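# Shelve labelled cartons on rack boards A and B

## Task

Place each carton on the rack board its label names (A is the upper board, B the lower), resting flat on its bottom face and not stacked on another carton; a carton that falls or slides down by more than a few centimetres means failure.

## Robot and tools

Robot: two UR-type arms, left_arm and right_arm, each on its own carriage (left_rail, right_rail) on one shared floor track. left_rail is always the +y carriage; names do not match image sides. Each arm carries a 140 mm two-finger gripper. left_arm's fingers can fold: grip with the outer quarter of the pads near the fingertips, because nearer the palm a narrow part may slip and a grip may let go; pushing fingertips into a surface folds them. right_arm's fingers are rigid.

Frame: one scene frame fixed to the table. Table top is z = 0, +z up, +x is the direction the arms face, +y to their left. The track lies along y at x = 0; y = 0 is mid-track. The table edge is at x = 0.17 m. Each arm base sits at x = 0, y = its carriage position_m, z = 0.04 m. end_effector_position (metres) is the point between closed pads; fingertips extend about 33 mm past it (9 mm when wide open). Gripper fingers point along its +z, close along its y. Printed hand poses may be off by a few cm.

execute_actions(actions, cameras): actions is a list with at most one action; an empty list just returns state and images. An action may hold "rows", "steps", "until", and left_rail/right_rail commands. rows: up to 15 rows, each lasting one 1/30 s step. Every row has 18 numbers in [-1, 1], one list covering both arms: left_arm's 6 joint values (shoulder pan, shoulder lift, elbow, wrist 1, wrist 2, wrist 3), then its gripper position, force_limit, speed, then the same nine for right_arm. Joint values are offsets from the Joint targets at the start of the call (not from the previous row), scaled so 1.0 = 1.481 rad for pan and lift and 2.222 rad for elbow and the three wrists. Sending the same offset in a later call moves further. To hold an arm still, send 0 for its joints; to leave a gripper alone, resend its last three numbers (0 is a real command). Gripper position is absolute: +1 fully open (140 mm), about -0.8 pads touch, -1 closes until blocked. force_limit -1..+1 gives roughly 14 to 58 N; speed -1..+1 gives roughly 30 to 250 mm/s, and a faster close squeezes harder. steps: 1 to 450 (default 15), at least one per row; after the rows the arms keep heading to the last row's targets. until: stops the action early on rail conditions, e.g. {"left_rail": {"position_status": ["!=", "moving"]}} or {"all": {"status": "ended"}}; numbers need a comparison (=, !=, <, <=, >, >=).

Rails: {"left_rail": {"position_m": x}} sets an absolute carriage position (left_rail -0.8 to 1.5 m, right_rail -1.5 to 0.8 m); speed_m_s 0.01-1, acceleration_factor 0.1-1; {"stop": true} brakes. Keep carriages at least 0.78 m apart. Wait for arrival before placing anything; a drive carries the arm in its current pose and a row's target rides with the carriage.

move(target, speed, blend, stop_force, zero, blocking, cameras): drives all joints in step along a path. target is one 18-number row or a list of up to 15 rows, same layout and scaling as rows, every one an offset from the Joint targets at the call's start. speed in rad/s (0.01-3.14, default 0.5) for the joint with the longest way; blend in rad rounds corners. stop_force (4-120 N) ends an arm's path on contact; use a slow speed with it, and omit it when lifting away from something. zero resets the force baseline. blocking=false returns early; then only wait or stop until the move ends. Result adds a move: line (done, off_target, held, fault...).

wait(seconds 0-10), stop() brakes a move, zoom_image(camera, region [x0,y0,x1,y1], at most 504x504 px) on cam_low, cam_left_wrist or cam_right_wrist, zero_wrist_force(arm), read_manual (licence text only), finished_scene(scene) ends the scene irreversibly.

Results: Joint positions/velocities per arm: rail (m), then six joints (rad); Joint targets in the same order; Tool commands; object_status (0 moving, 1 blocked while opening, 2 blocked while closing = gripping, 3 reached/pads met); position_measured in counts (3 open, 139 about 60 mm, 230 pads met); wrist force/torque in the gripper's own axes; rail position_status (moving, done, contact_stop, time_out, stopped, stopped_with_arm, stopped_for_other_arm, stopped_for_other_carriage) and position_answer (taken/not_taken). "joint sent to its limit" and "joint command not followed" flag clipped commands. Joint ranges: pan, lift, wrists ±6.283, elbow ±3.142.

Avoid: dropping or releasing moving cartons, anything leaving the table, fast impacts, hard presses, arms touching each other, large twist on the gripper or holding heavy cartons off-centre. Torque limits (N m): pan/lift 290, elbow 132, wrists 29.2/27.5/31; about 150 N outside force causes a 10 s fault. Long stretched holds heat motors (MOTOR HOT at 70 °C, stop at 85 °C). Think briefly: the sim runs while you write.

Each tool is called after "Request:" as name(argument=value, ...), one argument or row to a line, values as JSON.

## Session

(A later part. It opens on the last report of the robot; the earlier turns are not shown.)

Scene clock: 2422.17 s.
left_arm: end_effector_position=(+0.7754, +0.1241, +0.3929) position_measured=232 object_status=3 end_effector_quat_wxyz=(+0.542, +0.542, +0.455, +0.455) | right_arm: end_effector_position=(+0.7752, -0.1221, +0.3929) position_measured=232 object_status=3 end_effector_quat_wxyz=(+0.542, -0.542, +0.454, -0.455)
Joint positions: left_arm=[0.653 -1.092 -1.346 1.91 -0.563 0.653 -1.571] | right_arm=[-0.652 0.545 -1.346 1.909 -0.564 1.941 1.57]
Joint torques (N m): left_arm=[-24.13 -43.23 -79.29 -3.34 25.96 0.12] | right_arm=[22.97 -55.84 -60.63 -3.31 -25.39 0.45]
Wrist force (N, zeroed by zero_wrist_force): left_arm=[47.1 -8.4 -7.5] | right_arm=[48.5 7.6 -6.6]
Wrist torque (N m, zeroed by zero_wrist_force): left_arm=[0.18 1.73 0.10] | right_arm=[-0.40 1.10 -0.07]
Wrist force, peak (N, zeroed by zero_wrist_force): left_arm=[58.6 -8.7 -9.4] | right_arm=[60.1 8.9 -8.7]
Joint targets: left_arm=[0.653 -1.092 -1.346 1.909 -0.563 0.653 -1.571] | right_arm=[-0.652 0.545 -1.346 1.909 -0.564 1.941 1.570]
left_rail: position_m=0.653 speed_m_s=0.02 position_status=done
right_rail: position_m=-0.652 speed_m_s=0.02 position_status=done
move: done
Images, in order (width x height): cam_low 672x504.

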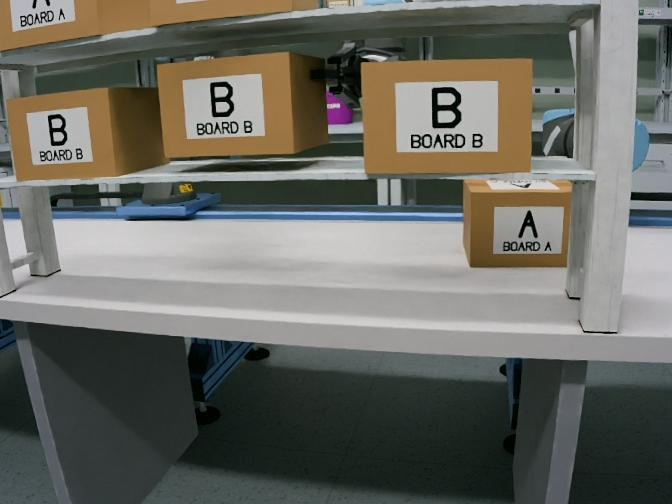

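Request:
move(
  target=[0,0.0077,0.00465,-0.00979,0,0,-1,0,-0.5,0,0.0077,0.00465,-0.00979,0,0,-1,0,-0.5],
  speed=0.036,
  stop_force=7,
  zero=false,
  cameras=[],
)

Request:
move(
  target=[0,0.020938,0.011309,-0.025257,0,0,-1,0,-0.5,0,0.020938,0.011309,-0.025257,0,0,-1,0,-0.5],
  speed=0.0145,
  stop_force=7,
  zero=false,
  cameras=["cam_low","cam_left_wrist","cam_right_wrist"],
)

Scene clock: 2431.50 s.
left_arm: end_effector_position=(+0.7756, +0.1240, +0.3809) position_measured=232 object_status=3 end_effector_quat_wxyz=(+0.542, +0.542, +0.455, +0.455) | right_arm: end_effector_position=(+0.7754, -0.1221, +0.3809) position_measured=232 object_status=3 end_effector_quat_wxyz=(+0.542, -0.542, +0.454, -0.455)
Joint positions: left_arm=[0.653 -1.092 -1.335 1.92 -0.585 0.653 -1.571] | right_arm=[-0.652 0.545 -1.334 1.919 -0.585 1.941 1.57]
Joint torques (N m): left_arm=[-26.63 -46.41 -57.64 -12.78 25.19 0.61] | right_arm=[25.19 -55.22 -45.65 -14.48 -25.05 0.48]
Wrist force (N, zeroed by zero_wrist_force): left_arm=[46.7 -9.0 -7.5] | right_arm=[48.4 8.3 -7.1]
Wrist torque (N m, zeroed by zero_wrist_force): left_arm=[0.14 1.69 0.09] | right_arm=[-0.40 1.03 -0.10]
Wrist force, peak (N, zeroed by zero_wrist_force): left_arm=[48.1 -8.1 -7.4] | right_arm=[48.8 8.3 -7.3]
Joint targets: left_arm=[0.653 -1.092 -1.335 1.920 -0.585 0.653 -1.571] | right_arm=[-0.652 0.545 -1.334 1.919 -0.585 1.941 1.570]
left_rail: position_m=0.653 speed_m_s=0.02 position_status=done
right_rail: position_m=-0.652 speed_m_s=0.02 position_status=done
move: done
No camera images: "cameras" was empty.

Scene clock: 2435.27 s.
left_arm: end_effector_position=(+0.7757, +0.1239, +0.3624) position_measured=232 object_status=3 end_effector_quat_wxyz=(+0.542, +0.541, +0.455, +0.455) | right_arm: end_effector_position=(+0.7756, -0.1220, +0.3618) position_measured=232 object_status=3 end_effector_quat_wxyz=(+0.542, -0.542, +0.454, -0.455)
Joint positions: left_arm=[0.653 -1.092 -1.316 1.935 -0.618 0.653 -1.571] | right_arm=[-0.652 0.545 -1.315 1.935 -0.621 1.941 1.57]
Joint torques (N m): left_arm=[-32.5 -73.8 -70.76 -2.35 25.08 -0.06] | right_arm=[24.68 -66.06 -51.82 -1.08 -24.86 0.47]
Wrist force (N, zeroed by zero_wrist_force): left_arm=[51.0 3.5 -9.1] | right_arm=[53.6 -5.4 -13.3]
Wrist torque (N m, zeroed by zero_wrist_force): left_arm=[-0.17 1.90 -0.08] | right_arm=[0.04 1.13 0.06]
Wrist force, peak (N, zeroed by zero_wrist_force): left_arm=[53.0 10.6 -12.6] | right_arm=[54.8 -10.3 -15.0]
Joint targets: left_arm=[0.653 -1.092 -1.316 1.935 -0.618 0.653 -1.571] | right_arm=[-0.652 0.545 -1.315 1.935 -0.621 1.941 1.570]
left_rail: position_m=0.653 speed_m_s=0.02 position_status=done
right_rail: position_m=-0.652 speed_m_s=0.02 position_status=done
move: contact (left_arm, right_arm); left_arm: the wrist 1 is farthest, 0.023 rad from its target; right_arm: the wrist 1 is farthest, 0.021 rad from its target
camera_calibration:
cam_left_wrist: T_world_to_cam=[[-0.0181461, 0.00156403, 0.999834, -0.339445], [-0.496082, -0.868242, -0.00764528, 0.491341], [0.868086, -0.496138, 0.0165311, -0.435137], [0, 0, 0, 1]] pos_world=[0.615322, 0.211246, 0.350338]
cam_right_wrist: T_world_to_cam=[[-0.0158623, 0.0197473, -0.999679, 0.383409], [-0.470471, 0.882065, 0.0248891, 0.465202], [0.882273, 0.470715, -0.00470102, -0.44909], [0, 0, 0, 1]] pos_world=[0.621166, -0.206516, 0.369596]

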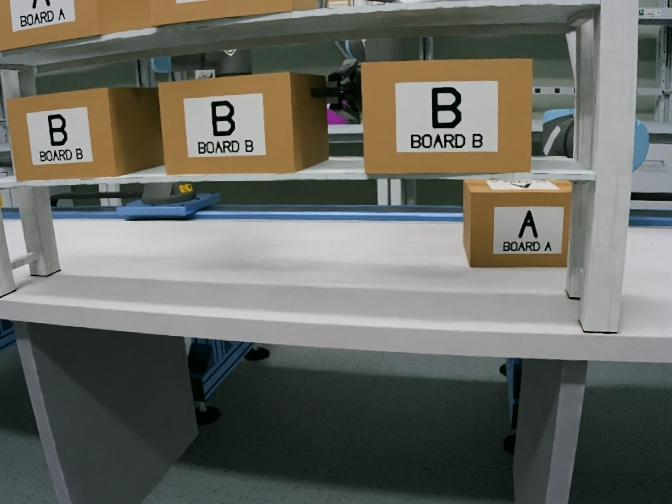

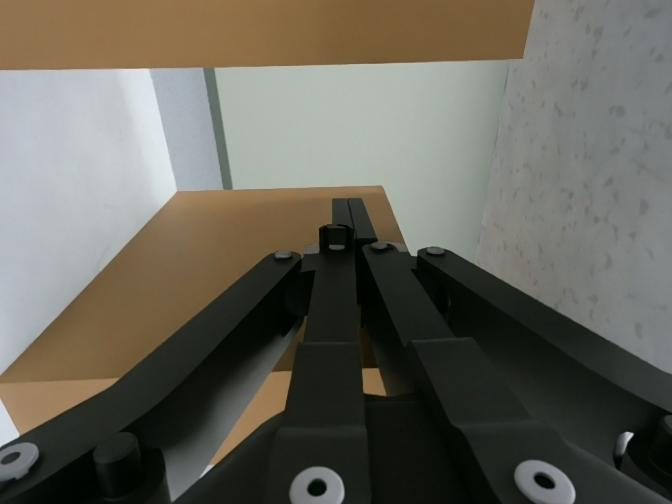

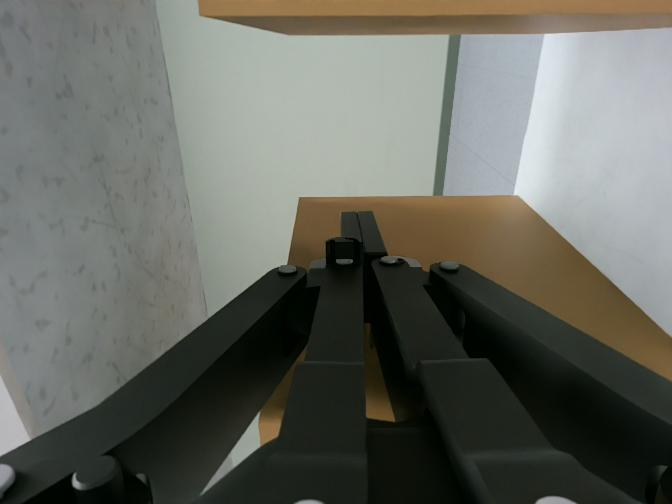

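Request:
execute_actions(
  actions=[
    {"left_rail":{"position_m":0.6728,"speed_m_s":0.03,"acceleration_factor":0.2},"right_rail":{"position_m":-0.6717,"speed_m_s":0.03,"acceleration_factor":0.2},"steps":90,"until":{"all":{"status":"ended"}}},
  ],
  cameras=["cam_low"],
)

Scene clock: 2441.37 s.
left_arm: end_effector_position=(+0.7757, +0.1438, +0.3624) position_measured=232 object_status=3 end_effector_quat_wxyz=(+0.542, +0.541, +0.455, +0.454) | right_arm: end_effector_position=(+0.7755, -0.1419, +0.3618) position_measured=232 object_status=3 end_effector_quat_wxyz=(+0.542, -0.542, +0.454, -0.455)
Joint positions: left_arm=[0.673 -1.092 -1.316 1.935 -0.618 0.653 -1.571] | right_arm=[-0.672 0.545 -1.315 1.935 -0.621 1.941 1.57]
Joint torques (N m): left_arm=[12.36 -73.22 -31.39 0.17 -1.84 0.06] | right_arm=[-14.61 -64.66 -28.15 -5.78 2.93 0.38]
Wrist force (N, zeroed by zero_wrist_force): left_arm=[0.2 -0.1 0.2] | right_arm=[-1.1 -1.6 0.5]
Wrist torque (N m, zeroed by zero_wrist_force): left_arm=[-0.02 -0.05 0.02] | right_arm=[-0.41 0.19 -0.03]
Wrist force, peak (N, zeroed by zero_wrist_force): left_arm=[51.7 4.5 -8.7] | right_arm=[53.9 -5.5 -13.0]
Joint targets: left_arm=[0.673 -1.092 -1.316 1.935 -0.618 0.653 -1.571] | right_arm=[-0.672 0.545 -1.315 1.935 -0.621 1.941 1.570]
Tool commands: left_gripper/position=-1.0 left_gripper/force_limit=+0.0 left_gripper/speed=-0.5 right_gripper/position=-1.0 right_gripper/force_limit=+0.0 right_gripper/speed=-0.5
left_rail: position_m=0.673 speed_m_s=0.03 position_status=done
right_rail: position_m=-0.672 speed_m_s=0.03 position_status=done
Images, in order (width x height): cam_low 672x504.

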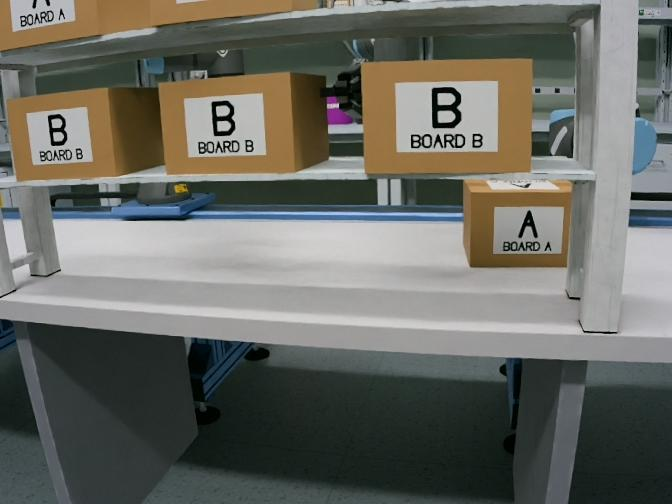

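Request:
move(
  target=[
    [0,-0.020299,-0.011588,0.025117,0,0,-1,0,-0.5,0,-0.020974,-0.011588,0.025788,0,0,-1,0,-0.5],
    [-0.100374,-0.08393,0.040386,0.015555,-0.066901,0,-1,0,-0.5,0.060643,-0.084605,0.040386,0.016247,0.040419,0,-1,0,-0.5],
    [-0.231409,-0.144887,0.08548,0.011089,-0.154237,0,-1,0,-0.5,0.147149,-0.145562,0.08548,0.011746,0.098078,0,-1,0,-0.5],
  ],
  speed=[0.06,0.2,0.25],
  blend=0.02,
  cameras=[],
)

Request:
execute_actions(
  actions=[
    {"left_rail":{"position_m":1.12434,"speed_m_s":0.35,"acceleration_factor":0.4},"right_rail":{"position_m":-0.23975,"speed_m_s":0.35,"acceleration_factor":0.4},"steps":180,"until":{"all":{"status":"ended"}}},
  ],
  cameras=["cam_low","cam_left_wrist","cam_right_wrist"],
)

Scene clock: 2501.07 s.
left_arm: end_effector_position=(+0.5757, +0.1439, +0.3933) position_measured=232 object_status=3 end_effector_quat_wxyz=(+0.542, +0.541, +0.455, +0.454) | right_arm: end_effector_position=(+0.5753, -0.1423, +0.3932) position_measured=232 object_status=3 end_effector_quat_wxyz=(+0.542, -0.542, +0.454, -0.455)
Joint positions: left_arm=[0.673 -1.434 -1.531 2.125 -0.594 0.311 -1.571] | right_arm=[-0.672 0.763 -1.531 2.125 -0.594 2.159 1.57]
Joint torques (N m): left_arm=[-12.69 -67.42 -30.34 -3.29 -3.01 0.51] | right_arm=[8.84 -58.12 -27.76 -6.51 3.31 0.37]
Wrist force (N, zeroed by zero_wrist_force): left_arm=[0.0 -0.2 0.0] | right_arm=[-1.3 -1.8 1.0]
Wrist torque (N m, zeroed by zero_wrist_force): left_arm=[-0.04 -0.03 0.01] | right_arm=[-0.38 0.27 0.00]
Wrist force, peak (N, zeroed by zero_wrist_force): left_arm=[-0.5 -0.1 -1.6] | right_arm=[-1.0 -2.7 1.8]
Joint targets: left_arm=[0.673 -1.435 -1.531 2.125 -0.594 0.310 -1.571] | right_arm=[-0.672 0.763 -1.531 2.125 -0.594 2.159 1.570]
left_rail: position_m=0.673 speed_m_s=0.03 position_status=done
right_rail: position_m=-0.672 speed_m_s=0.03 position_status=done
move: done
No camera images: "cameras" was empty.

Scene clock: 2503.90 s.
left_arm: end_effector_position=(+0.5756, +0.5953, +0.3933) position_measured=232 object_status=3 end_effector_quat_wxyz=(+0.542, +0.541, +0.455, +0.454) end_effector_velocity=(+0.001, +0.002, +0.000) end_effector_angular_velocity=(+0.003, +0.000, +0.002) | right_arm: end_effector_position=(+0.5751, +0.2896, +0.3932) position_measured=232 object_status=3 end_effector_quat_wxyz=(+0.542, -0.542, +0.454, -0.455)
Joint positions: left_arm=[1.124 -1.435 -1.531 2.125 -0.594 0.31 -1.571] | right_arm=[-0.24 0.763 -1.531 2.125 -0.594 2.159 1.57]
Joint velocities: left_arm=[0.001 0.001 0 0 0.001 -0.001 0.001] | right_arm=[within noise]
Joint torques (N m): left_arm=[-9.83 -48.06 -36.86 -0.11 -1.95 -0.04] | right_arm=[7.22 -47.86 -39.34 -4.92 1.91 0.72]
Wrist force (N, zeroed by zero_wrist_force): left_arm=[-0.1 -0.3 0.1] | right_arm=[-1.3 -1.5 1.1]
Wrist torque (N m, zeroed by zero_wrist_force): left_arm=[-0.07 -0.01 0.00] | right_arm=[-0.31 0.26 0.00]
Wrist force, peak (N, zeroed by zero_wrist_force): left_arm=[-0.9 -0.2 0.3] | right_arm=[-2.1 -1.7 1.3]
Joint targets: left_arm=[1.124 -1.435 -1.531 2.125 -0.594 0.310 -1.571] | right_arm=[-0.240 0.763 -1.531 2.125 -0.594 2.159 1.570]
Tool commands: left_gripper/position=-1.0 left_gripper/force_limit=+0.0 left_gripper/speed=-0.5 right_gripper/position=-1.0 right_gripper/force_limit=+0.0 right_gripper/speed=-0.5
left_rail: position_m=1.124 speed_m_s=0.35 position_status=done
right_rail: position_m=-0.240 speed_m_s=0.35 position_status=done
camera_calibration:
cam_left_wrist: T_world_to_cam=[[-0.0181464, 0.00156359, 0.999834, -0.374708], [-0.496082, -0.868242, -0.00764579, 0.801601], [0.868086, -0.496138, 0.0165311, -0.0280639], [0, 0, 0, 1]] pos_world=[0.415222, 0.682646, 0.381238]
cam_right_wrist: T_world_to_cam=[[-0.0162625, 0.0196491, -0.999675, 0.403677], [-0.470461, 0.882067, 0.0249908, 0.00703458], [0.882271, 0.470715, -0.00510049, -0.46572], [0, 0, 0, 1]] pos_world=[0.420765, 0.205084, 0.400994]

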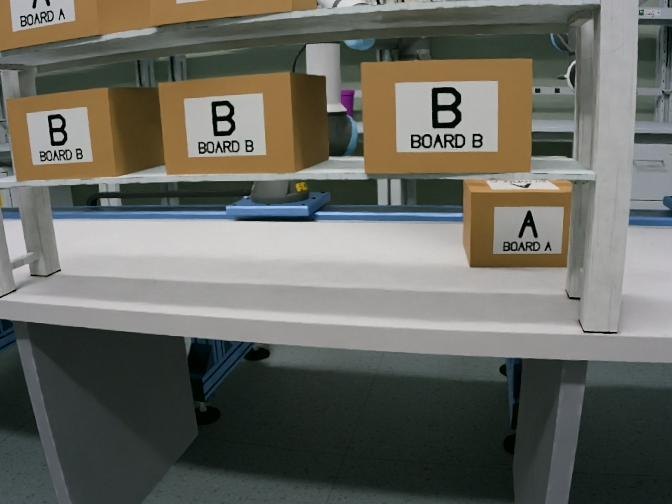

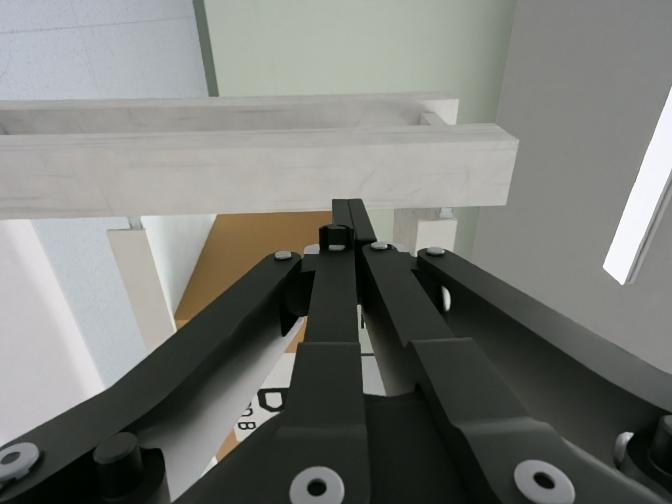

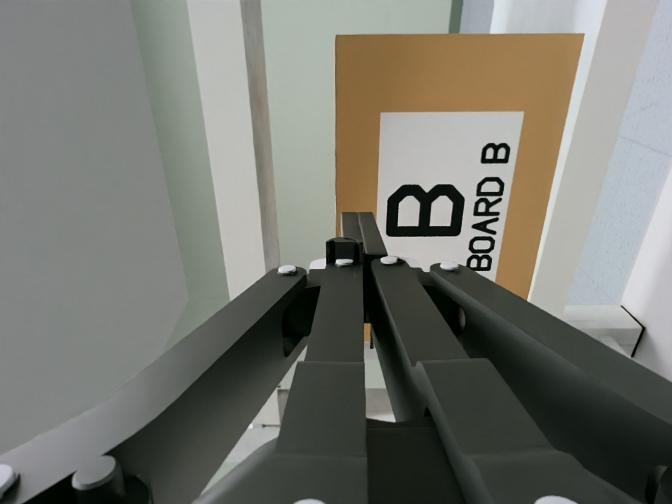

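Request:
move(
  target=[-0.218085,0.053338,0.079271,-0.114821,-0.184631,0,-1,0,-0.5,0.12086,0.053338,0.079271,-0.114821,0.041281,0,-1,0,-0.5],
  speed=0.35,
  cameras=["cam_left_wrist","cam_right_wrist"],
)

Request:
zoom_image(
  camera="cam_left_wrist",
  region=[0, 180, 260, 460],
)

Request:
zoom_image(
  camera="cam_right_wrist",
  region=[472, 190, 672, 400],
)

Scene clock: 2511.03 s.
left_arm: end_effector_position=(+0.4268, +0.6199, +0.2803) position_measured=232 object_status=3 end_effector_quat_wxyz=(+0.521, +0.521, +0.478, +0.478) | right_arm: end_effector_position=(+0.4531, +0.3152, +0.2802) position_measured=232 object_status=3 end_effector_quat_wxyz=(+0.561, -0.561, +0.430, -0.430)
Joint positions: left_arm=[1.124 -1.758 -1.452 2.301 -0.849 -0.1 -1.571] | right_arm=[-0.24 0.942 -1.452 2.301 -0.85 2.25 1.57]
Joint torques (N m): left_arm=[-15.03 -22.22 -22.48 -2.16 -2.55 0.31] | right_arm=[11.4 -31.24 -20.73 -6.17 3.43 0.54]
Wrist force (N, zeroed by zero_wrist_force): left_arm=[-0.1 -0.2 0.3] | right_arm=[-2.1 -1.2 0.4]
Wrist torque (N m, zeroed by zero_wrist_force): left_arm=[-0.05 -0.02 0.00] | right_arm=[-0.26 0.45 -0.02]
Wrist force, peak (N, zeroed by zero_wrist_force): left_arm=[0.7 1.1 1.2] | right_arm=[-0.9 -2.9 2.0]
Joint targets: left_arm=[1.124 -1.758 -1.452 2.301 -0.849 -0.100 -1.571] | right_arm=[-0.240 0.942 -1.452 2.301 -0.850 2.250 1.570]
left_rail: position_m=1.124 speed_m_s=0.35 position_status=done
right_rail: position_m=-0.240 speed_m_s=0.35 position_status=done
move: done
camera_calibration:
cam_left_wrist: T_world_to_cam=[[-0.0182128, -0.0000206619, 0.999834, -0.263455], [-0.418634, -0.908123, -0.00764455, 0.739933], [0.907972, -0.418704, 0.0165309, 0.0501609], [0, 0, 0, 1]] pos_world=[0.259418, 0.692948, 0.268238]
cam_right_wrist: T_world_to_cam=[[-0.0179983, 0.0181015, -0.999674, 0.289482], [-0.545598, 0.837674, 0.0249911, -0.0220548], [0.837854, 0.54587, -0.00520062, -0.374086], [0, 0, 0, 1]] pos_world=[0.306606, 0.217437, 0.287994]
Images, in order (width x height): cam_left_wrist 672x504, cam_right_wrist 672x504.

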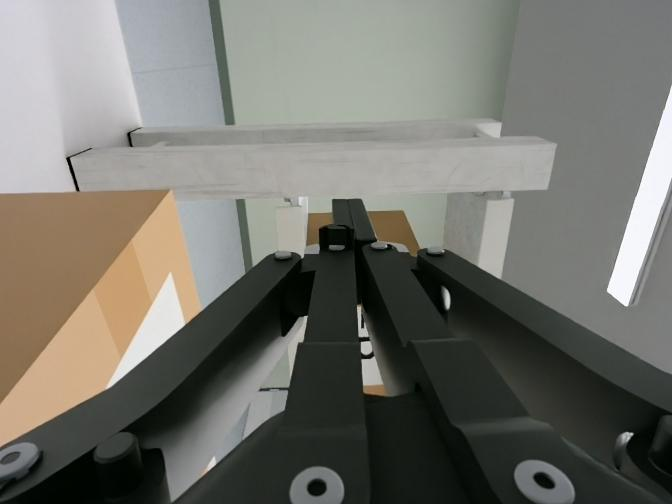

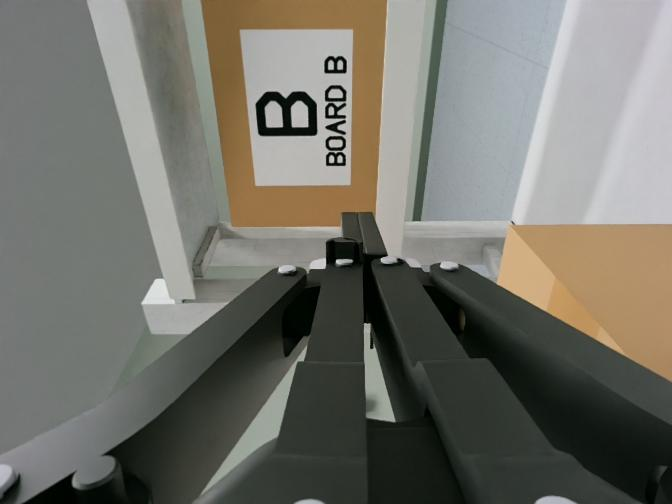

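Scaled by 1.800.

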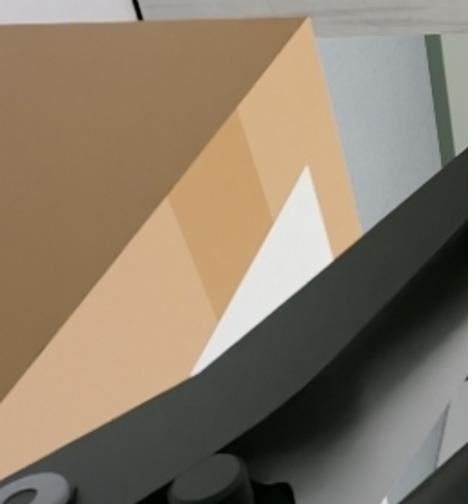

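Scaled by 2.400.

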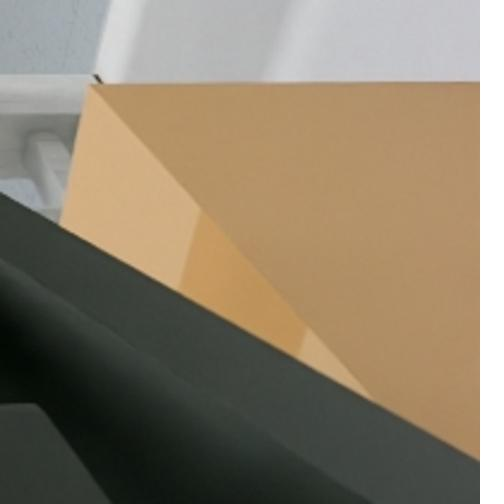

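Request:
execute_actions(
  actions=[
    {"left_rail":{"position_m":1.147,"speed_m_s":0.1,"acceleration_factor":0.3},"right_rail":{"position_m":-0.24,"speed_m_s":0.1,"acceleration_factor":0.3},"steps":60,"until":{"all":{"status":"ended"}}},
  ],
  cameras=[],
)

Request:
move(
  target=[
    [0,0.084684,0.017721,-0.074164,0,0,-1,0,-0.5,0,0.084684,0.017721,-0.074164,0,0,-1,0,-0.5],
    [0,0.210552,0.028173,-0.168509,0,0,-1,0,-0.5,0,0.210552,0.028173,-0.168509,0,0,-1,0,-0.5],
  ],
  speed=0.15,
  blend=0.02,
  stop_force=25,
  cameras=["cam_low","cam_left_wrist","cam_right_wrist"],
)

Request:
zoom_image(
  camera="cam_left_wrist",
  region=[0, 180, 400, 460],
)

Request:
zoom_image(
  camera="cam_right_wrist",
  region=[272, 180, 672, 460],
)

Scene clock: 2596.90 s.
left_arm: end_effector_position=(+0.4267, +0.6425, +0.2802) position_measured=232 object_status=3 end_effector_quat_wxyz=(+0.521, +0.521, +0.478, +0.478) | right_arm: end_effector_position=(+0.4530, +0.3149, +0.2801) position_measured=232 object_status=3 end_effector_quat_wxyz=(+0.561, -0.561, +0.430, -0.430)
Joint positions: left_arm=[1.147 -1.758 -1.452 2.301 -0.849 -0.1 -1.571] | right_arm=[-0.24 0.942 -1.452 2.301 -0.85 2.25 1.57]
Joint torques (N m): left_arm=[-14.42 -27.46 -26.89 -0.27 -2.21 0.83] | right_arm=[10.34 -31.46 -28.22 -4.44 3.13 0.61]
Wrist force (N, zeroed by zero_wrist_force): left_arm=[-0.1 -0.3 -0.1] | right_arm=[-2.2 -1.1 0.4]
Wrist torque (N m, zeroed by zero_wrist_force): left_arm=[-0.06 -0.02 -0.01] | right_arm=[-0.25 0.48 -0.02]
Wrist force, peak (N, zeroed by zero_wrist_force): left_arm=[-0.8 -0.5 0.4] | right_arm=[-2.3 -1.2 0.8]
Joint targets: left_arm=[1.147 -1.758 -1.452 2.301 -0.849 -0.100 -1.571] | right_arm=[-0.240 0.942 -1.452 2.301 -0.850 2.250 1.570]
Tool commands: left_gripper/position=-1.0 left_gripper/force_limit=+0.0 left_gripper/speed=-0.5 right_gripper/position=-1.0 right_gripper/force_limit=+0.0 right_gripper/speed=-0.5
left_rail: position_m=1.147 speed_m_s=0.10 position_status=done
right_rail: position_m=-0.240 speed_m_s=0.10 position_status=done
No camera images: "cameras" was empty.

Scene clock: 2600.43 s.
left_arm: end_effector_position=(+0.4267, +0.6425, +0.1202) position_measured=232 object_status=3 end_effector_quat_wxyz=(+0.521, +0.521, +0.478, +0.478) | right_arm: end_effector_position=(+0.4530, +0.3149, +0.1201) position_measured=232 object_status=3 end_effector_quat_wxyz=(+0.561, -0.561, +0.430, -0.430)
Joint positions: left_arm=[1.147 -1.758 -1.14 2.363 -1.223 -0.1 -1.571] | right_arm=[-0.24 0.942 -1.14 2.364 -1.224 2.25 1.57]
Joint torques (N m): left_arm=[-8.19 -34.59 -5.55 -1.6 -1.46 0.73] | right_arm=[8.11 -43.35 -8.84 -6.42 2.64 0.49]
Wrist force (N, zeroed by zero_wrist_force): left_arm=[0.0 -0.2 0.3] | right_arm=[-1.5 -1.3 0.5]
Wrist torque (N m, zeroed by zero_wrist_force): left_arm=[-0.04 0.00 0.01] | right_arm=[-0.29 0.32 -0.02]
Wrist force, peak (N, zeroed by zero_wrist_force): left_arm=[0.0 -1.0 0.1] | right_arm=[-2.1 -1.9 0.4]
Joint targets: left_arm=[1.147 -1.758 -1.140 2.363 -1.223 -0.100 -1.571] | right_arm=[-0.240 0.942 -1.140 2.364 -1.224 2.250 1.570]
left_rail: position_m=1.147 speed_m_s=0.10 position_status=done
right_rail: position_m=-0.240 speed_m_s=0.10 position_status=done
move: done
camera_calibration:
cam_left_wrist: T_world_to_cam=[[-0.0182554, -0.000111094, 0.999833, -0.103307], [-0.418631, -0.908123, -0.00774446, 0.759202], [0.907973, -0.418703, 0.0165316, 0.0623603], [0, 0, 0, 1]] pos_world=[0.259318, 0.715548, 0.108138]
cam_right_wrist: T_world_to_cam=[[-0.0179442, 0.0180175, -0.999677, 0.12944], [-0.545599, 0.837677, 0.0248912, -0.0178735], [0.837854, 0.545869, -0.00520114, -0.374809], [0, 0, 0, 1]] pos_world=[0.306606, 0.217237, 0.127894]

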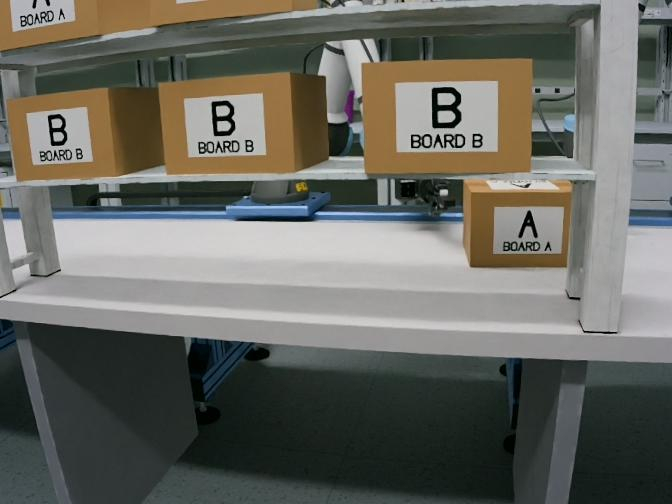

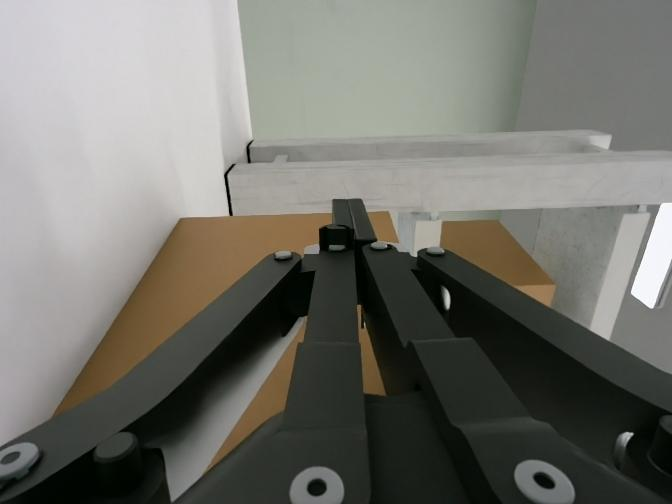

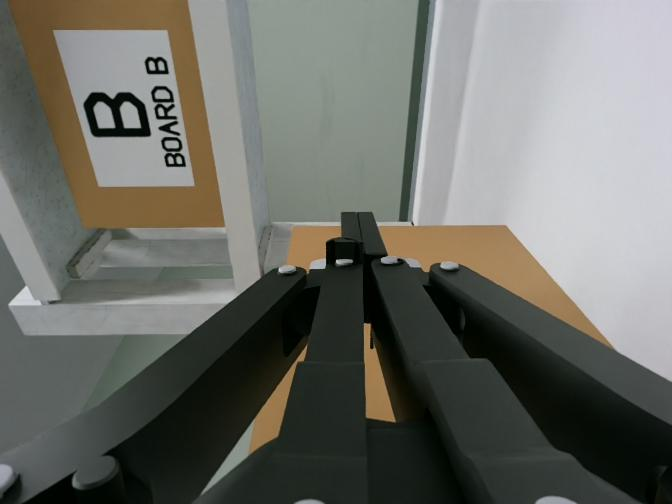

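Scaled by 1.260.

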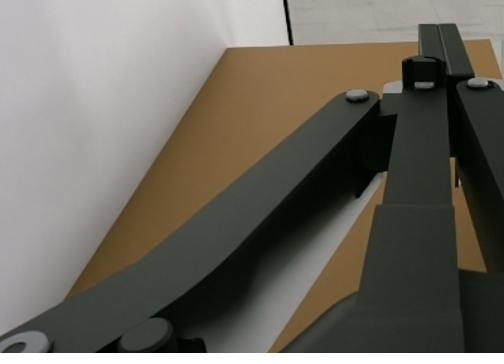

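Scaled by 1.260.

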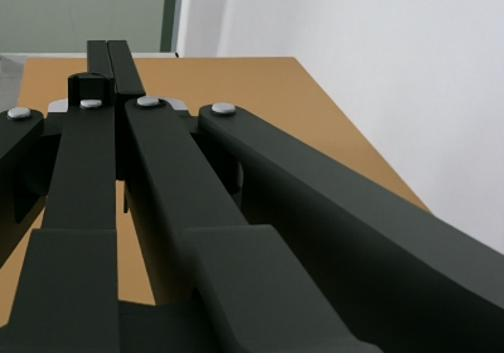

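Request:
zero_wrist_force(
  arm="left_arm",
)

Request:
zero_wrist_force(
  arm="right_arm",
)

Request:
execute_actions(
  actions=[
    {"left_rail":{"position_m":1.1255,"speed_m_s":0.03,"acceleration_factor":0.2},"right_rail":{"position_m":-0.2175,"speed_m_s":0.03,"acceleration_factor":0.2},"steps":90,"until":{"all":{"status":"ended"}}},
  ],
  cameras=[],
)

Request:
execute_actions(
  actions=[
    {"left_rail":{"position_m":1.1225,"speed_m_s":0.03,"acceleration_factor":0.2},"right_rail":{"position_m":-0.2145,"speed_m_s":0.03,"acceleration_factor":0.2},"steps":45,"until":{"all":{"status":"ended"}}},
  ],
  cameras=[],
)

Wrist force sensor zeroed.

Wrist force sensor zeroed.

Scene clock: 2634.67 s.
left_arm: end_effector_position=(+0.4267, +0.6210, +0.1202) position_measured=232 object_status=3 end_effector_quat_wxyz=(+0.521, +0.521, +0.478, +0.478) | right_arm: end_effector_position=(+0.4530, +0.3374, +0.1201) position_measured=232 object_status=3 end_effector_quat_wxyz=(+0.561, -0.561, +0.430, -0.430)
Joint positions: left_arm=[1.126 -1.758 -1.14 2.363 -1.223 -0.1 -1.571] | right_arm=[-0.218 0.942 -1.14 2.364 -1.224 2.25 1.57]
Joint torques (N m): left_arm=[-0.81 -34.37 -9 -0.56 -1.33 0.36] | right_arm=[6.58 -44.96 -15.01 -4.79 2.31 0.7]
Wrist force (N, zeroed by zero_wrist_force): left_arm=[0.1 0.2 -0.2] | right_arm=[-0.3 -0.1 0.1]
Wrist torque (N m, zeroed by zero_wrist_force): left_arm=[0.03 -0.02 0.00] | right_arm=[-0.02 0.08 0.00]
Wrist force, peak (N, zeroed by zero_wrist_force): left_arm=[0.1 0.5 -0.3] | right_arm=[-0.6 -0.1 0.4]
Joint targets: left_arm=[1.126 -1.758 -1.140 2.363 -1.223 -0.100 -1.571] | right_arm=[-0.218 0.942 -1.140 2.364 -1.224 2.250 1.570]
Tool commands: left_gripper/position=-1.0 left_gripper/force_limit=+0.0 left_gripper/speed=-0.5 right_gripper/position=-1.0 right_gripper/force_limit=+0.0 right_gripper/speed=-0.5
left_rail: position_m=1.126 position_m_goal=1.125 speed_m_s=0.03 position_status=done
right_rail: position_m=-0.218 speed_m_s=0.03 position_status=done
No camera images: "cameras" was empty.

Scene clock: 2635.20 s.
left_arm: end_effector_position=(+0.4267, +0.6179, +0.1202) position_measured=232 object_status=3 end_effector_quat_wxyz=(+0.521, +0.521, +0.478, +0.478) | right_arm: end_effector_position=(+0.4530, +0.3404, +0.1201) position_measured=232 object_status=3 end_effector_quat_wxyz=(+0.561, -0.561, +0.430, -0.430)
Joint positions: left_arm=[1.122 -1.758 -1.14 2.363 -1.223 -0.1 -1.571] | right_arm=[-0.214 0.942 -1.14 2.364 -1.224 2.25 1.57]
Joint torques (N m): left_arm=[-0.48 -37.19 -10.24 -0.8 -1.01 0.67] | right_arm=[6.53 -44.42 -16.18 -4.59 2.42 0.75]
Wrist force (N, zeroed by zero_wrist_force): left_arm=[-0.3 0.0 0.1] | right_arm=[1.1 0.2 -1.2]
Wrist torque (N m, zeroed by zero_wrist_force): left_arm=[0.00 0.06 0.00] | right_arm=[0.01 0.06 0.01]
Wrist force, peak (N, zeroed by zero_wrist_force): left_arm=[0.2 0.5 -0.3] | right_arm=[1.6 0.4 -1.1]
Joint targets: left_arm=[1.123 -1.758 -1.140 2.363 -1.223 -0.100 -1.571] | right_arm=[-0.214 0.942 -1.140 2.364 -1.224 2.250 1.570]
Tool commands: left_gripper/position=-1.0 left_gripper/force_limit=+0.0 left_gripper/speed=-0.5 right_gripper/position=-1.0 right_gripper/force_limit=+0.0 right_gripper/speed=-0.5
left_rail: position_m=1.122 position_m_goal=1.123 speed_m_s=0.03 position_status=done
right_rail: position_m=-0.214 speed_m_s=0.03 position_status=done
No camera images: "cameras" was empty.

Request:
execute_actions(
  actions=[
    {"left_rail":{"position_m":1.1195,"speed_m_s":0.03,"acceleration_factor":0.2},"steps":45,"until":{"all":{"status":"ended"}}},
  ],
  cameras=[],
)

Request:
execute_actions(
  actions=[
    {"left_rail":{"position_m":1.1165,"speed_m_s":0.03,"acceleration_factor":0.2},"steps":45,"until":{"all":{"status":"ended"}}},
  ],
  cameras=["cam_left_wrist","cam_right_wrist"],
)

Scene clock: 2640.33 s.
left_arm: end_effector_position=(+0.4267, +0.6150, +0.1202) position_measured=232 object_status=3 end_effector_quat_wxyz=(+0.521, +0.521, +0.478, +0.478) | right_arm: end_effector_position=(+0.4530, +0.3404, +0.1201) position_measured=232 object_status=3 end_effector_quat_wxyz=(+0.561, -0.561, +0.430, -0.430)
Joint positions: left_arm=[1.12 -1.758 -1.14 2.363 -1.223 -0.1 -1.571] | right_arm=[-0.214 0.942 -1.14 2.364 -1.224 2.25 1.57]
Joint torques (N m): left_arm=[5.32 -38.88 -13.31 0.66 -0.73 0.93] | right_arm=[7.12 -44.72 -21.71 -3.26 1.75 0.8]
Wrist force (N, zeroed by zero_wrist_force): left_arm=[1.5 -0.1 -1.5] | right_arm=[0.9 -0.1 -0.9]
Wrist torque (N m, zeroed by zero_wrist_force): left_arm=[0.01 0.04 0.00] | right_arm=[-0.01 0.07 0.01]
Wrist force, peak (N, zeroed by zero_wrist_force): left_arm=[1.6 0.6 -1.6] | right_arm=[1.3 0.5 -1.3]
Joint targets: left_arm=[1.120 -1.758 -1.140 2.363 -1.223 -0.100 -1.571] | right_arm=[-0.214 0.942 -1.140 2.364 -1.224 2.250 1.570]
Tool commands: left_gripper/position=-1.0 left_gripper/force_limit=+0.0 left_gripper/speed=-0.5 right_gripper/position=-1.0 right_gripper/force_limit=+0.0 right_gripper/speed=-0.5
left_rail: position_m=1.120 speed_m_s=0.03 position_status=done
right_rail: position_m=-0.214 speed_m_s=0.03 position_status=done
No camera images: "cameras" was empty.

Scene clock: 2640.87 s.
left_arm: end_effector_position=(+0.4267, +0.6119, +0.1202) position_measured=232 object_status=3 end_effector_quat_wxyz=(+0.521, +0.521, +0.478, +0.478) | right_arm: end_effector_position=(+0.4530, +0.3404, +0.1201) position_measured=232 object_status=3 end_effector_quat_wxyz=(+0.561, -0.561, +0.430, -0.430)
Joint positions: left_arm=[1.116 -1.758 -1.14 2.363 -1.223 -0.1 -1.571] | right_arm=[-0.214 0.942 -1.14 2.364 -1.224 2.25 1.57]
Joint torques (N m): left_arm=[7.49 -36.39 -14.62 0.84 0.05 0.84] | right_arm=[5.49 -45.99 -22.03 -3.29 2.03 0.43]
Wrist force (N, zeroed by zero_wrist_force): left_arm=[1.6 0.1 -1.3] | right_arm=[0.9 -0.1 -0.8]
Wrist torque (N m, zeroed by zero_wrist_force): left_arm=[-0.05 0.00 0.00] | right_arm=[0.08 0.04 0.01]
Wrist force, peak (N, zeroed by zero_wrist_force): left_arm=[1.8 0.4 -1.4] | right_arm=[1.4 0.6 -0.9]
Joint targets: left_arm=[1.116 -1.758 -1.140 2.363 -1.223 -0.100 -1.571] | right_arm=[-0.214 0.942 -1.140 2.364 -1.224 2.250 1.570]
Tool commands: left_gripper/position=-1.0 left_gripper/force_limit=+0.0 left_gripper/speed=-0.5 right_gripper/position=-1.0 right_gripper/force_limit=+0.0 right_gripper/speed=-0.5
left_rail: position_m=1.116 speed_m_s=0.03 position_status=done
right_rail: position_m=-0.214 speed_m_s=0.03 position_status=done
camera_calibration:
cam_left_wrist: T_world_to_cam=[[-0.0182554, -0.000111094, 0.999833, -0.10331], [-0.418631, -0.908123, -0.00774446, 0.731413], [0.907973, -0.418703, 0.0165316, 0.049548], [0, 0, 0, 1]] pos_world=[0.259318, 0.684948, 0.108138]
cam_right_wrist: T_world_to_cam=[[-0.0179442, 0.0180175, -0.999677, 0.128981], [-0.545599, 0.837677, 0.0248912, -0.0392342], [0.837854, 0.545869, -0.00520114, -0.388729], [0, 0, 0, 1]] pos_world=[0.306606, 0.242737, 0.127894]
Images, in order (width x height): cam_left_wrist 672x504, cam_right_wrist 672x504.

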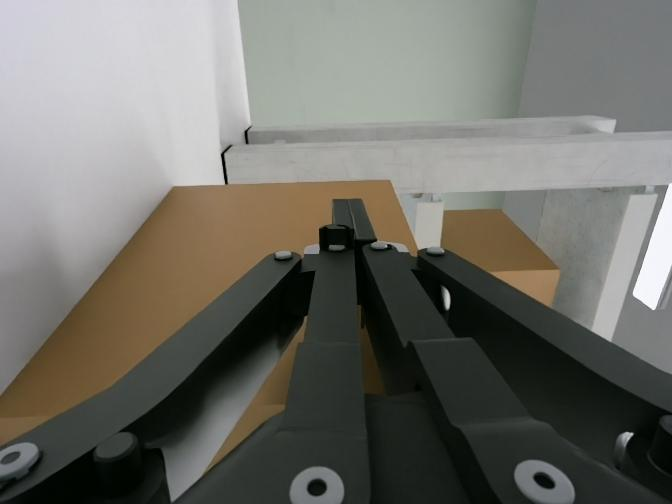

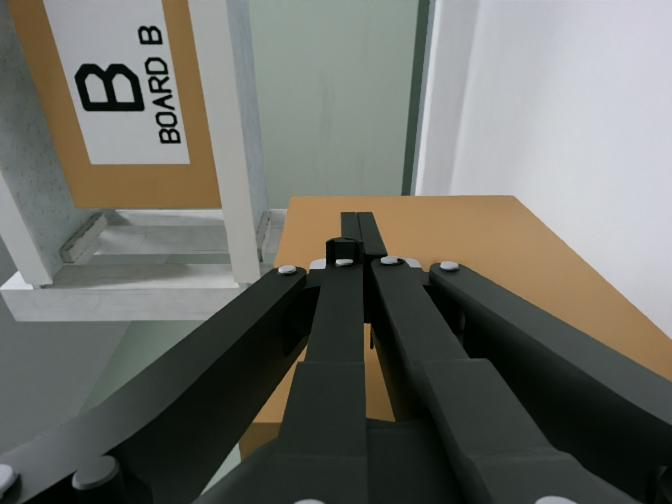

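Request:
execute_actions(
  actions=[
    {"left_rail":{"position_m":1.1142,"speed_m_s":0.03,"acceleration_factor":0.2},"right_rail":{"position_m":-0.209,"speed_m_s":0.03,"acceleration_factor":0.2},"steps":45,"until":{"all":{"status":"ended"}}},
  ],
  cameras=[],
)

Request:
execute_actions(
  actions=[
    {"left_rail":{"position_m":1.1122,"speed_m_s":0.02,"acceleration_factor":0.2},"right_rail":{"position_m":-0.207,"speed_m_s":0.02,"acceleration_factor":0.2},"steps":45,"until":{"all":{"status":"ended"}}},
  ],
  cameras=[],
)

Scene clock: 2653.70 s.
left_arm: end_effector_position=(+0.4267, +0.6097, +0.1202) position_measured=232 object_status=3 end_effector_quat_wxyz=(+0.521, +0.521, +0.478, +0.478) | right_arm: end_effector_position=(+0.4530, +0.3459, +0.1201) position_measured=232 object_status=3 end_effector_quat_wxyz=(+0.561, -0.561, +0.430, -0.430)
Joint positions: left_arm=[1.114 -1.758 -1.14 2.363 -1.223 -0.1 -1.571] | right_arm=[-0.209 0.942 -1.14 2.364 -1.224 2.25 1.57]
Joint torques (N m): left_arm=[7.59 -39.86 -17.75 1.67 0.04 1.1] | right_arm=[4.65 -45.73 -23.87 -1.94 1.8 0.68]
Wrist force (N, zeroed by zero_wrist_force): left_arm=[1.2 -0.3 -1.5] | right_arm=[1.0 0.4 -1.3]
Wrist torque (N m, zeroed by zero_wrist_force): left_arm=[0.02 0.06 -0.01] | right_arm=[0.01 0.09 0.00]
Wrist force, peak (N, zeroed by zero_wrist_force): left_arm=[1.8 -0.3 -1.5] | right_arm=[1.6 0.5 -1.5]
Joint targets: left_arm=[1.114 -1.758 -1.140 2.363 -1.223 -0.100 -1.571] | right_arm=[-0.209 0.942 -1.140 2.364 -1.224 2.250 1.570]
Tool commands: left_gripper/position=-1.0 left_gripper/force_limit=+0.0 left_gripper/speed=-0.5 right_gripper/position=-1.0 right_gripper/force_limit=+0.0 right_gripper/speed=-0.5
left_rail: position_m=1.114 speed_m_s=0.03 position_status=done
right_rail: position_m=-0.209 speed_m_s=0.03 position_status=done
No camera images: "cameras" was empty.

Scene clock: 2654.17 s.
left_arm: end_effector_position=(+0.4267, +0.6078, +0.1202) position_measured=232 object_status=3 end_effector_quat_wxyz=(+0.521, +0.521, +0.478, +0.478) | right_arm: end_effector_position=(+0.4530, +0.3479, +0.1201) position_measured=232 object_status=3 end_effector_quat_wxyz=(+0.561, -0.561, +0.430, -0.430)
Joint positions: left_arm=[1.112 -1.758 -1.14 2.363 -1.223 -0.1 -1.571] | right_arm=[-0.207 0.942 -1.14 2.364 -1.224 2.251 1.57]
Joint torques (N m): left_arm=[4.61 -37.03 -20.6 0.51 5.8 1.2] | right_arm=[6.14 -46.65 -23.78 -1.81 -2.66 0.74]
Wrist force (N, zeroed by zero_wrist_force): left_arm=[22.5 2.0 -8.7] | right_arm=[18.3 -3.6 -9.2]
Wrist torque (N m, zeroed by zero_wrist_force): left_arm=[-0.05 0.82 -0.05] | right_arm=[0.18 0.40 0.07]
Wrist force, peak (N, zeroed by zero_wrist_force): left_arm=[22.5 2.0 -8.7] | right_arm=[18.3 -3.6 -9.2]
Joint targets: left_arm=[1.112 -1.758 -1.140 2.363 -1.223 -0.100 -1.571] | right_arm=[-0.207 0.942 -1.140 2.364 -1.224 2.250 1.570]
Tool commands: left_gripper/position=-1.0 left_gripper/force_limit=+0.0 left_gripper/speed=-0.5 right_gripper/position=-1.0 right_gripper/force_limit=+0.0 right_gripper/speed=-0.5
left_rail: position_m=1.112 speed_m_s=0.02 position_status=done
right_rail: position_m=-0.207 speed_m_s=0.02 position_status=done
No camera images: "cameras" was empty.

Request:
execute_actions(
  actions=[
    {"left_rail":{"position_m":1.1098,"speed_m_s":0.02,"acceleration_factor":0.2},"right_rail":{"position_m":-0.2046,"speed_m_s":0.02,"acceleration_factor":0.2},"steps":45,"until":{"all":{"status":"ended"}}},
  ],
  cameras=["cam_left_wrist","cam_right_wrist"],
)

Scene clock: 2658.97 s.
left_arm: end_effector_position=(+0.4267, +0.6053, +0.1202) position_measured=232 object_status=3 end_effector_quat_wxyz=(+0.521, +0.521, +0.478, +0.478) | right_arm: end_effector_position=(+0.4530, +0.3503, +0.1200) position_measured=232 object_status=3 end_effector_quat_wxyz=(+0.561, -0.561, +0.430, -0.430)
Joint positions: left_arm=[1.11 -1.758 -1.14 2.363 -1.223 -0.1 -1.571] | right_arm=[-0.205 0.942 -1.14 2.364 -1.224 2.25 1.57]
Joint torques (N m): left_arm=[-18.61 -40.73 -41.17 -2.74 13.32 1.02] | right_arm=[6.07 -47.1 -32.16 -0.58 -11.15 0.55]
Wrist force (N, zeroed by zero_wrist_force): left_arm=[54.2 5.6 -16.4] | right_arm=[51.5 -15.6 -19.0]
Wrist torque (N m, zeroed by zero_wrist_force): left_arm=[-0.21 1.91 -0.11] | right_arm=[0.46 1.19 0.23]
Wrist force, peak (N, zeroed by zero_wrist_force): left_arm=[54.2 5.6 -16.4] | right_arm=[51.5 -15.6 -19.0]
Joint targets: left_arm=[1.110 -1.758 -1.140 2.363 -1.223 -0.100 -1.571] | right_arm=[-0.205 0.942 -1.140 2.364 -1.224 2.250 1.570]
Tool commands: left_gripper/position=-1.0 left_gripper/force_limit=+0.0 left_gripper/speed=-0.5 right_gripper/position=-1.0 right_gripper/force_limit=+0.0 right_gripper/speed=-0.5
left_rail: position_m=1.110 speed_m_s=0.02 position_status=done
right_rail: position_m=-0.205 speed_m_s=0.02 position_status=done
camera_calibration:
cam_left_wrist: T_world_to_cam=[[-0.0182554, -0.000111094, 0.999833, -0.103311], [-0.418631, -0.908123, -0.00774446, 0.72542], [0.907973, -0.418703, 0.0165316, 0.0467845], [0, 0, 0, 1]] pos_world=[0.259318, 0.678348, 0.108138]
cam_right_wrist: T_world_to_cam=[[-0.0180282, 0.0179633, -0.999676, 0.128843], [-0.545597, 0.837678, 0.0248917, -0.0474445], [0.837854, 0.545869, -0.00530114, -0.394065], [0, 0, 0, 1]] pos_world=[0.306606, 0.252537, 0.127893]
Images, in order (width x height): cam_left_wrist 672x504, cam_right_wrist 672x504.

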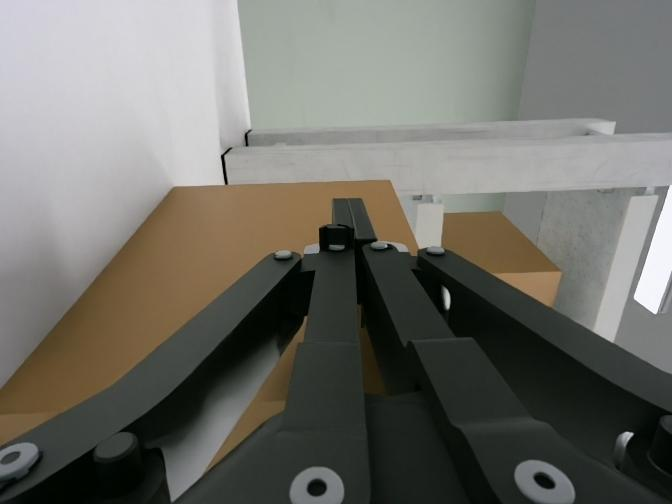

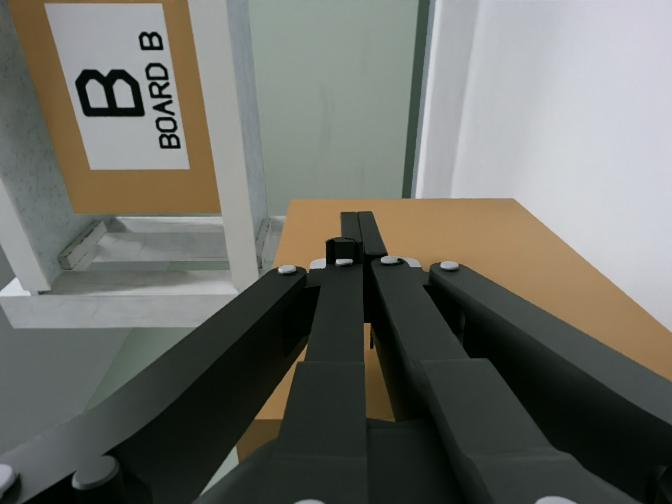

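Request:
move(
  target=[0,-0.065051,-0.003368,0.046726,0,0,-1,0,-0.5,0,-0.065051,-0.003368,0.046726,0,0,-1,0,-0.5],
  speed=0.07,
  cameras=["cam_low","cam_left_wrist"],
)

Scene clock: 2670.57 s.
left_arm: end_effector_position=(+0.4267, +0.6053, +0.1652) position_measured=232 object_status=3 end_effector_quat_wxyz=(+0.521, +0.521, +0.478, +0.478) | right_arm: end_effector_position=(+0.4530, +0.3503, +0.1651) position_measured=232 object_status=3 end_effector_quat_wxyz=(+0.561, -0.561, +0.430, -0.430)
Joint positions: left_arm=[1.11 -1.758 -1.236 2.356 -1.12 -0.1 -1.571] | right_arm=[-0.205 0.942 -1.236 2.356 -1.12 2.25 1.57]
Joint torques (N m): left_arm=[-26.96 -75.76 -63.67 -0.84 13.19 1.39] | right_arm=[35.54 -76.18 -53.08 -4.24 -10.88 0.73]
Wrist force (N, zeroed by zero_wrist_force): left_arm=[47.3 -8.0 -8.3] | right_arm=[48.3 9.6 -6.5]
Wrist torque (N m, zeroed by zero_wrist_force): left_arm=[0.23 1.84 0.09] | right_arm=[-0.37 1.26 -0.07]
Wrist force, peak (N, zeroed by zero_wrist_force): left_arm=[55.1 6.6 -17.2] | right_arm=[52.5 -15.7 -21.0]
Joint targets: left_arm=[1.110 -1.758 -1.236 2.356 -1.120 -0.100 -1.571] | right_arm=[-0.205 0.942 -1.236 2.356 -1.120 2.250 1.570]
left_rail: position_m=1.110 speed_m_s=0.02 position_status=done
right_rail: position_m=-0.205 speed_m_s=0.02 position_status=done
move: done
camera_calibration:
cam_left_wrist: T_world_to_cam=[[-0.0182554, -0.000111094, 0.999833, -0.148303], [-0.418631, -0.908123, -0.00774446, 0.725768], [0.907973, -0.418703, 0.0165316, 0.0460406], [0, 0, 0, 1]] pos_world=[0.259318, 0.678348, 0.153138]
Images, in order (width x height): cam_low 672x504, cam_left_wrist 672x504.

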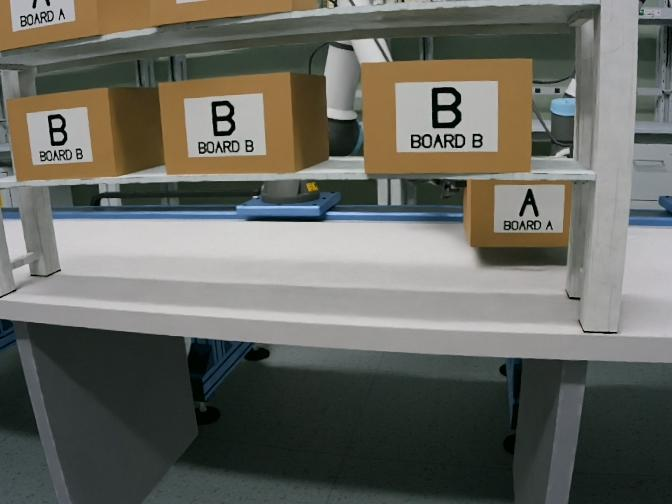

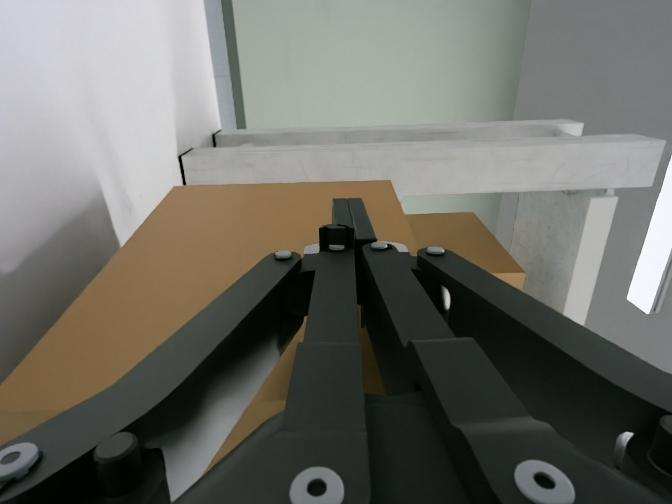

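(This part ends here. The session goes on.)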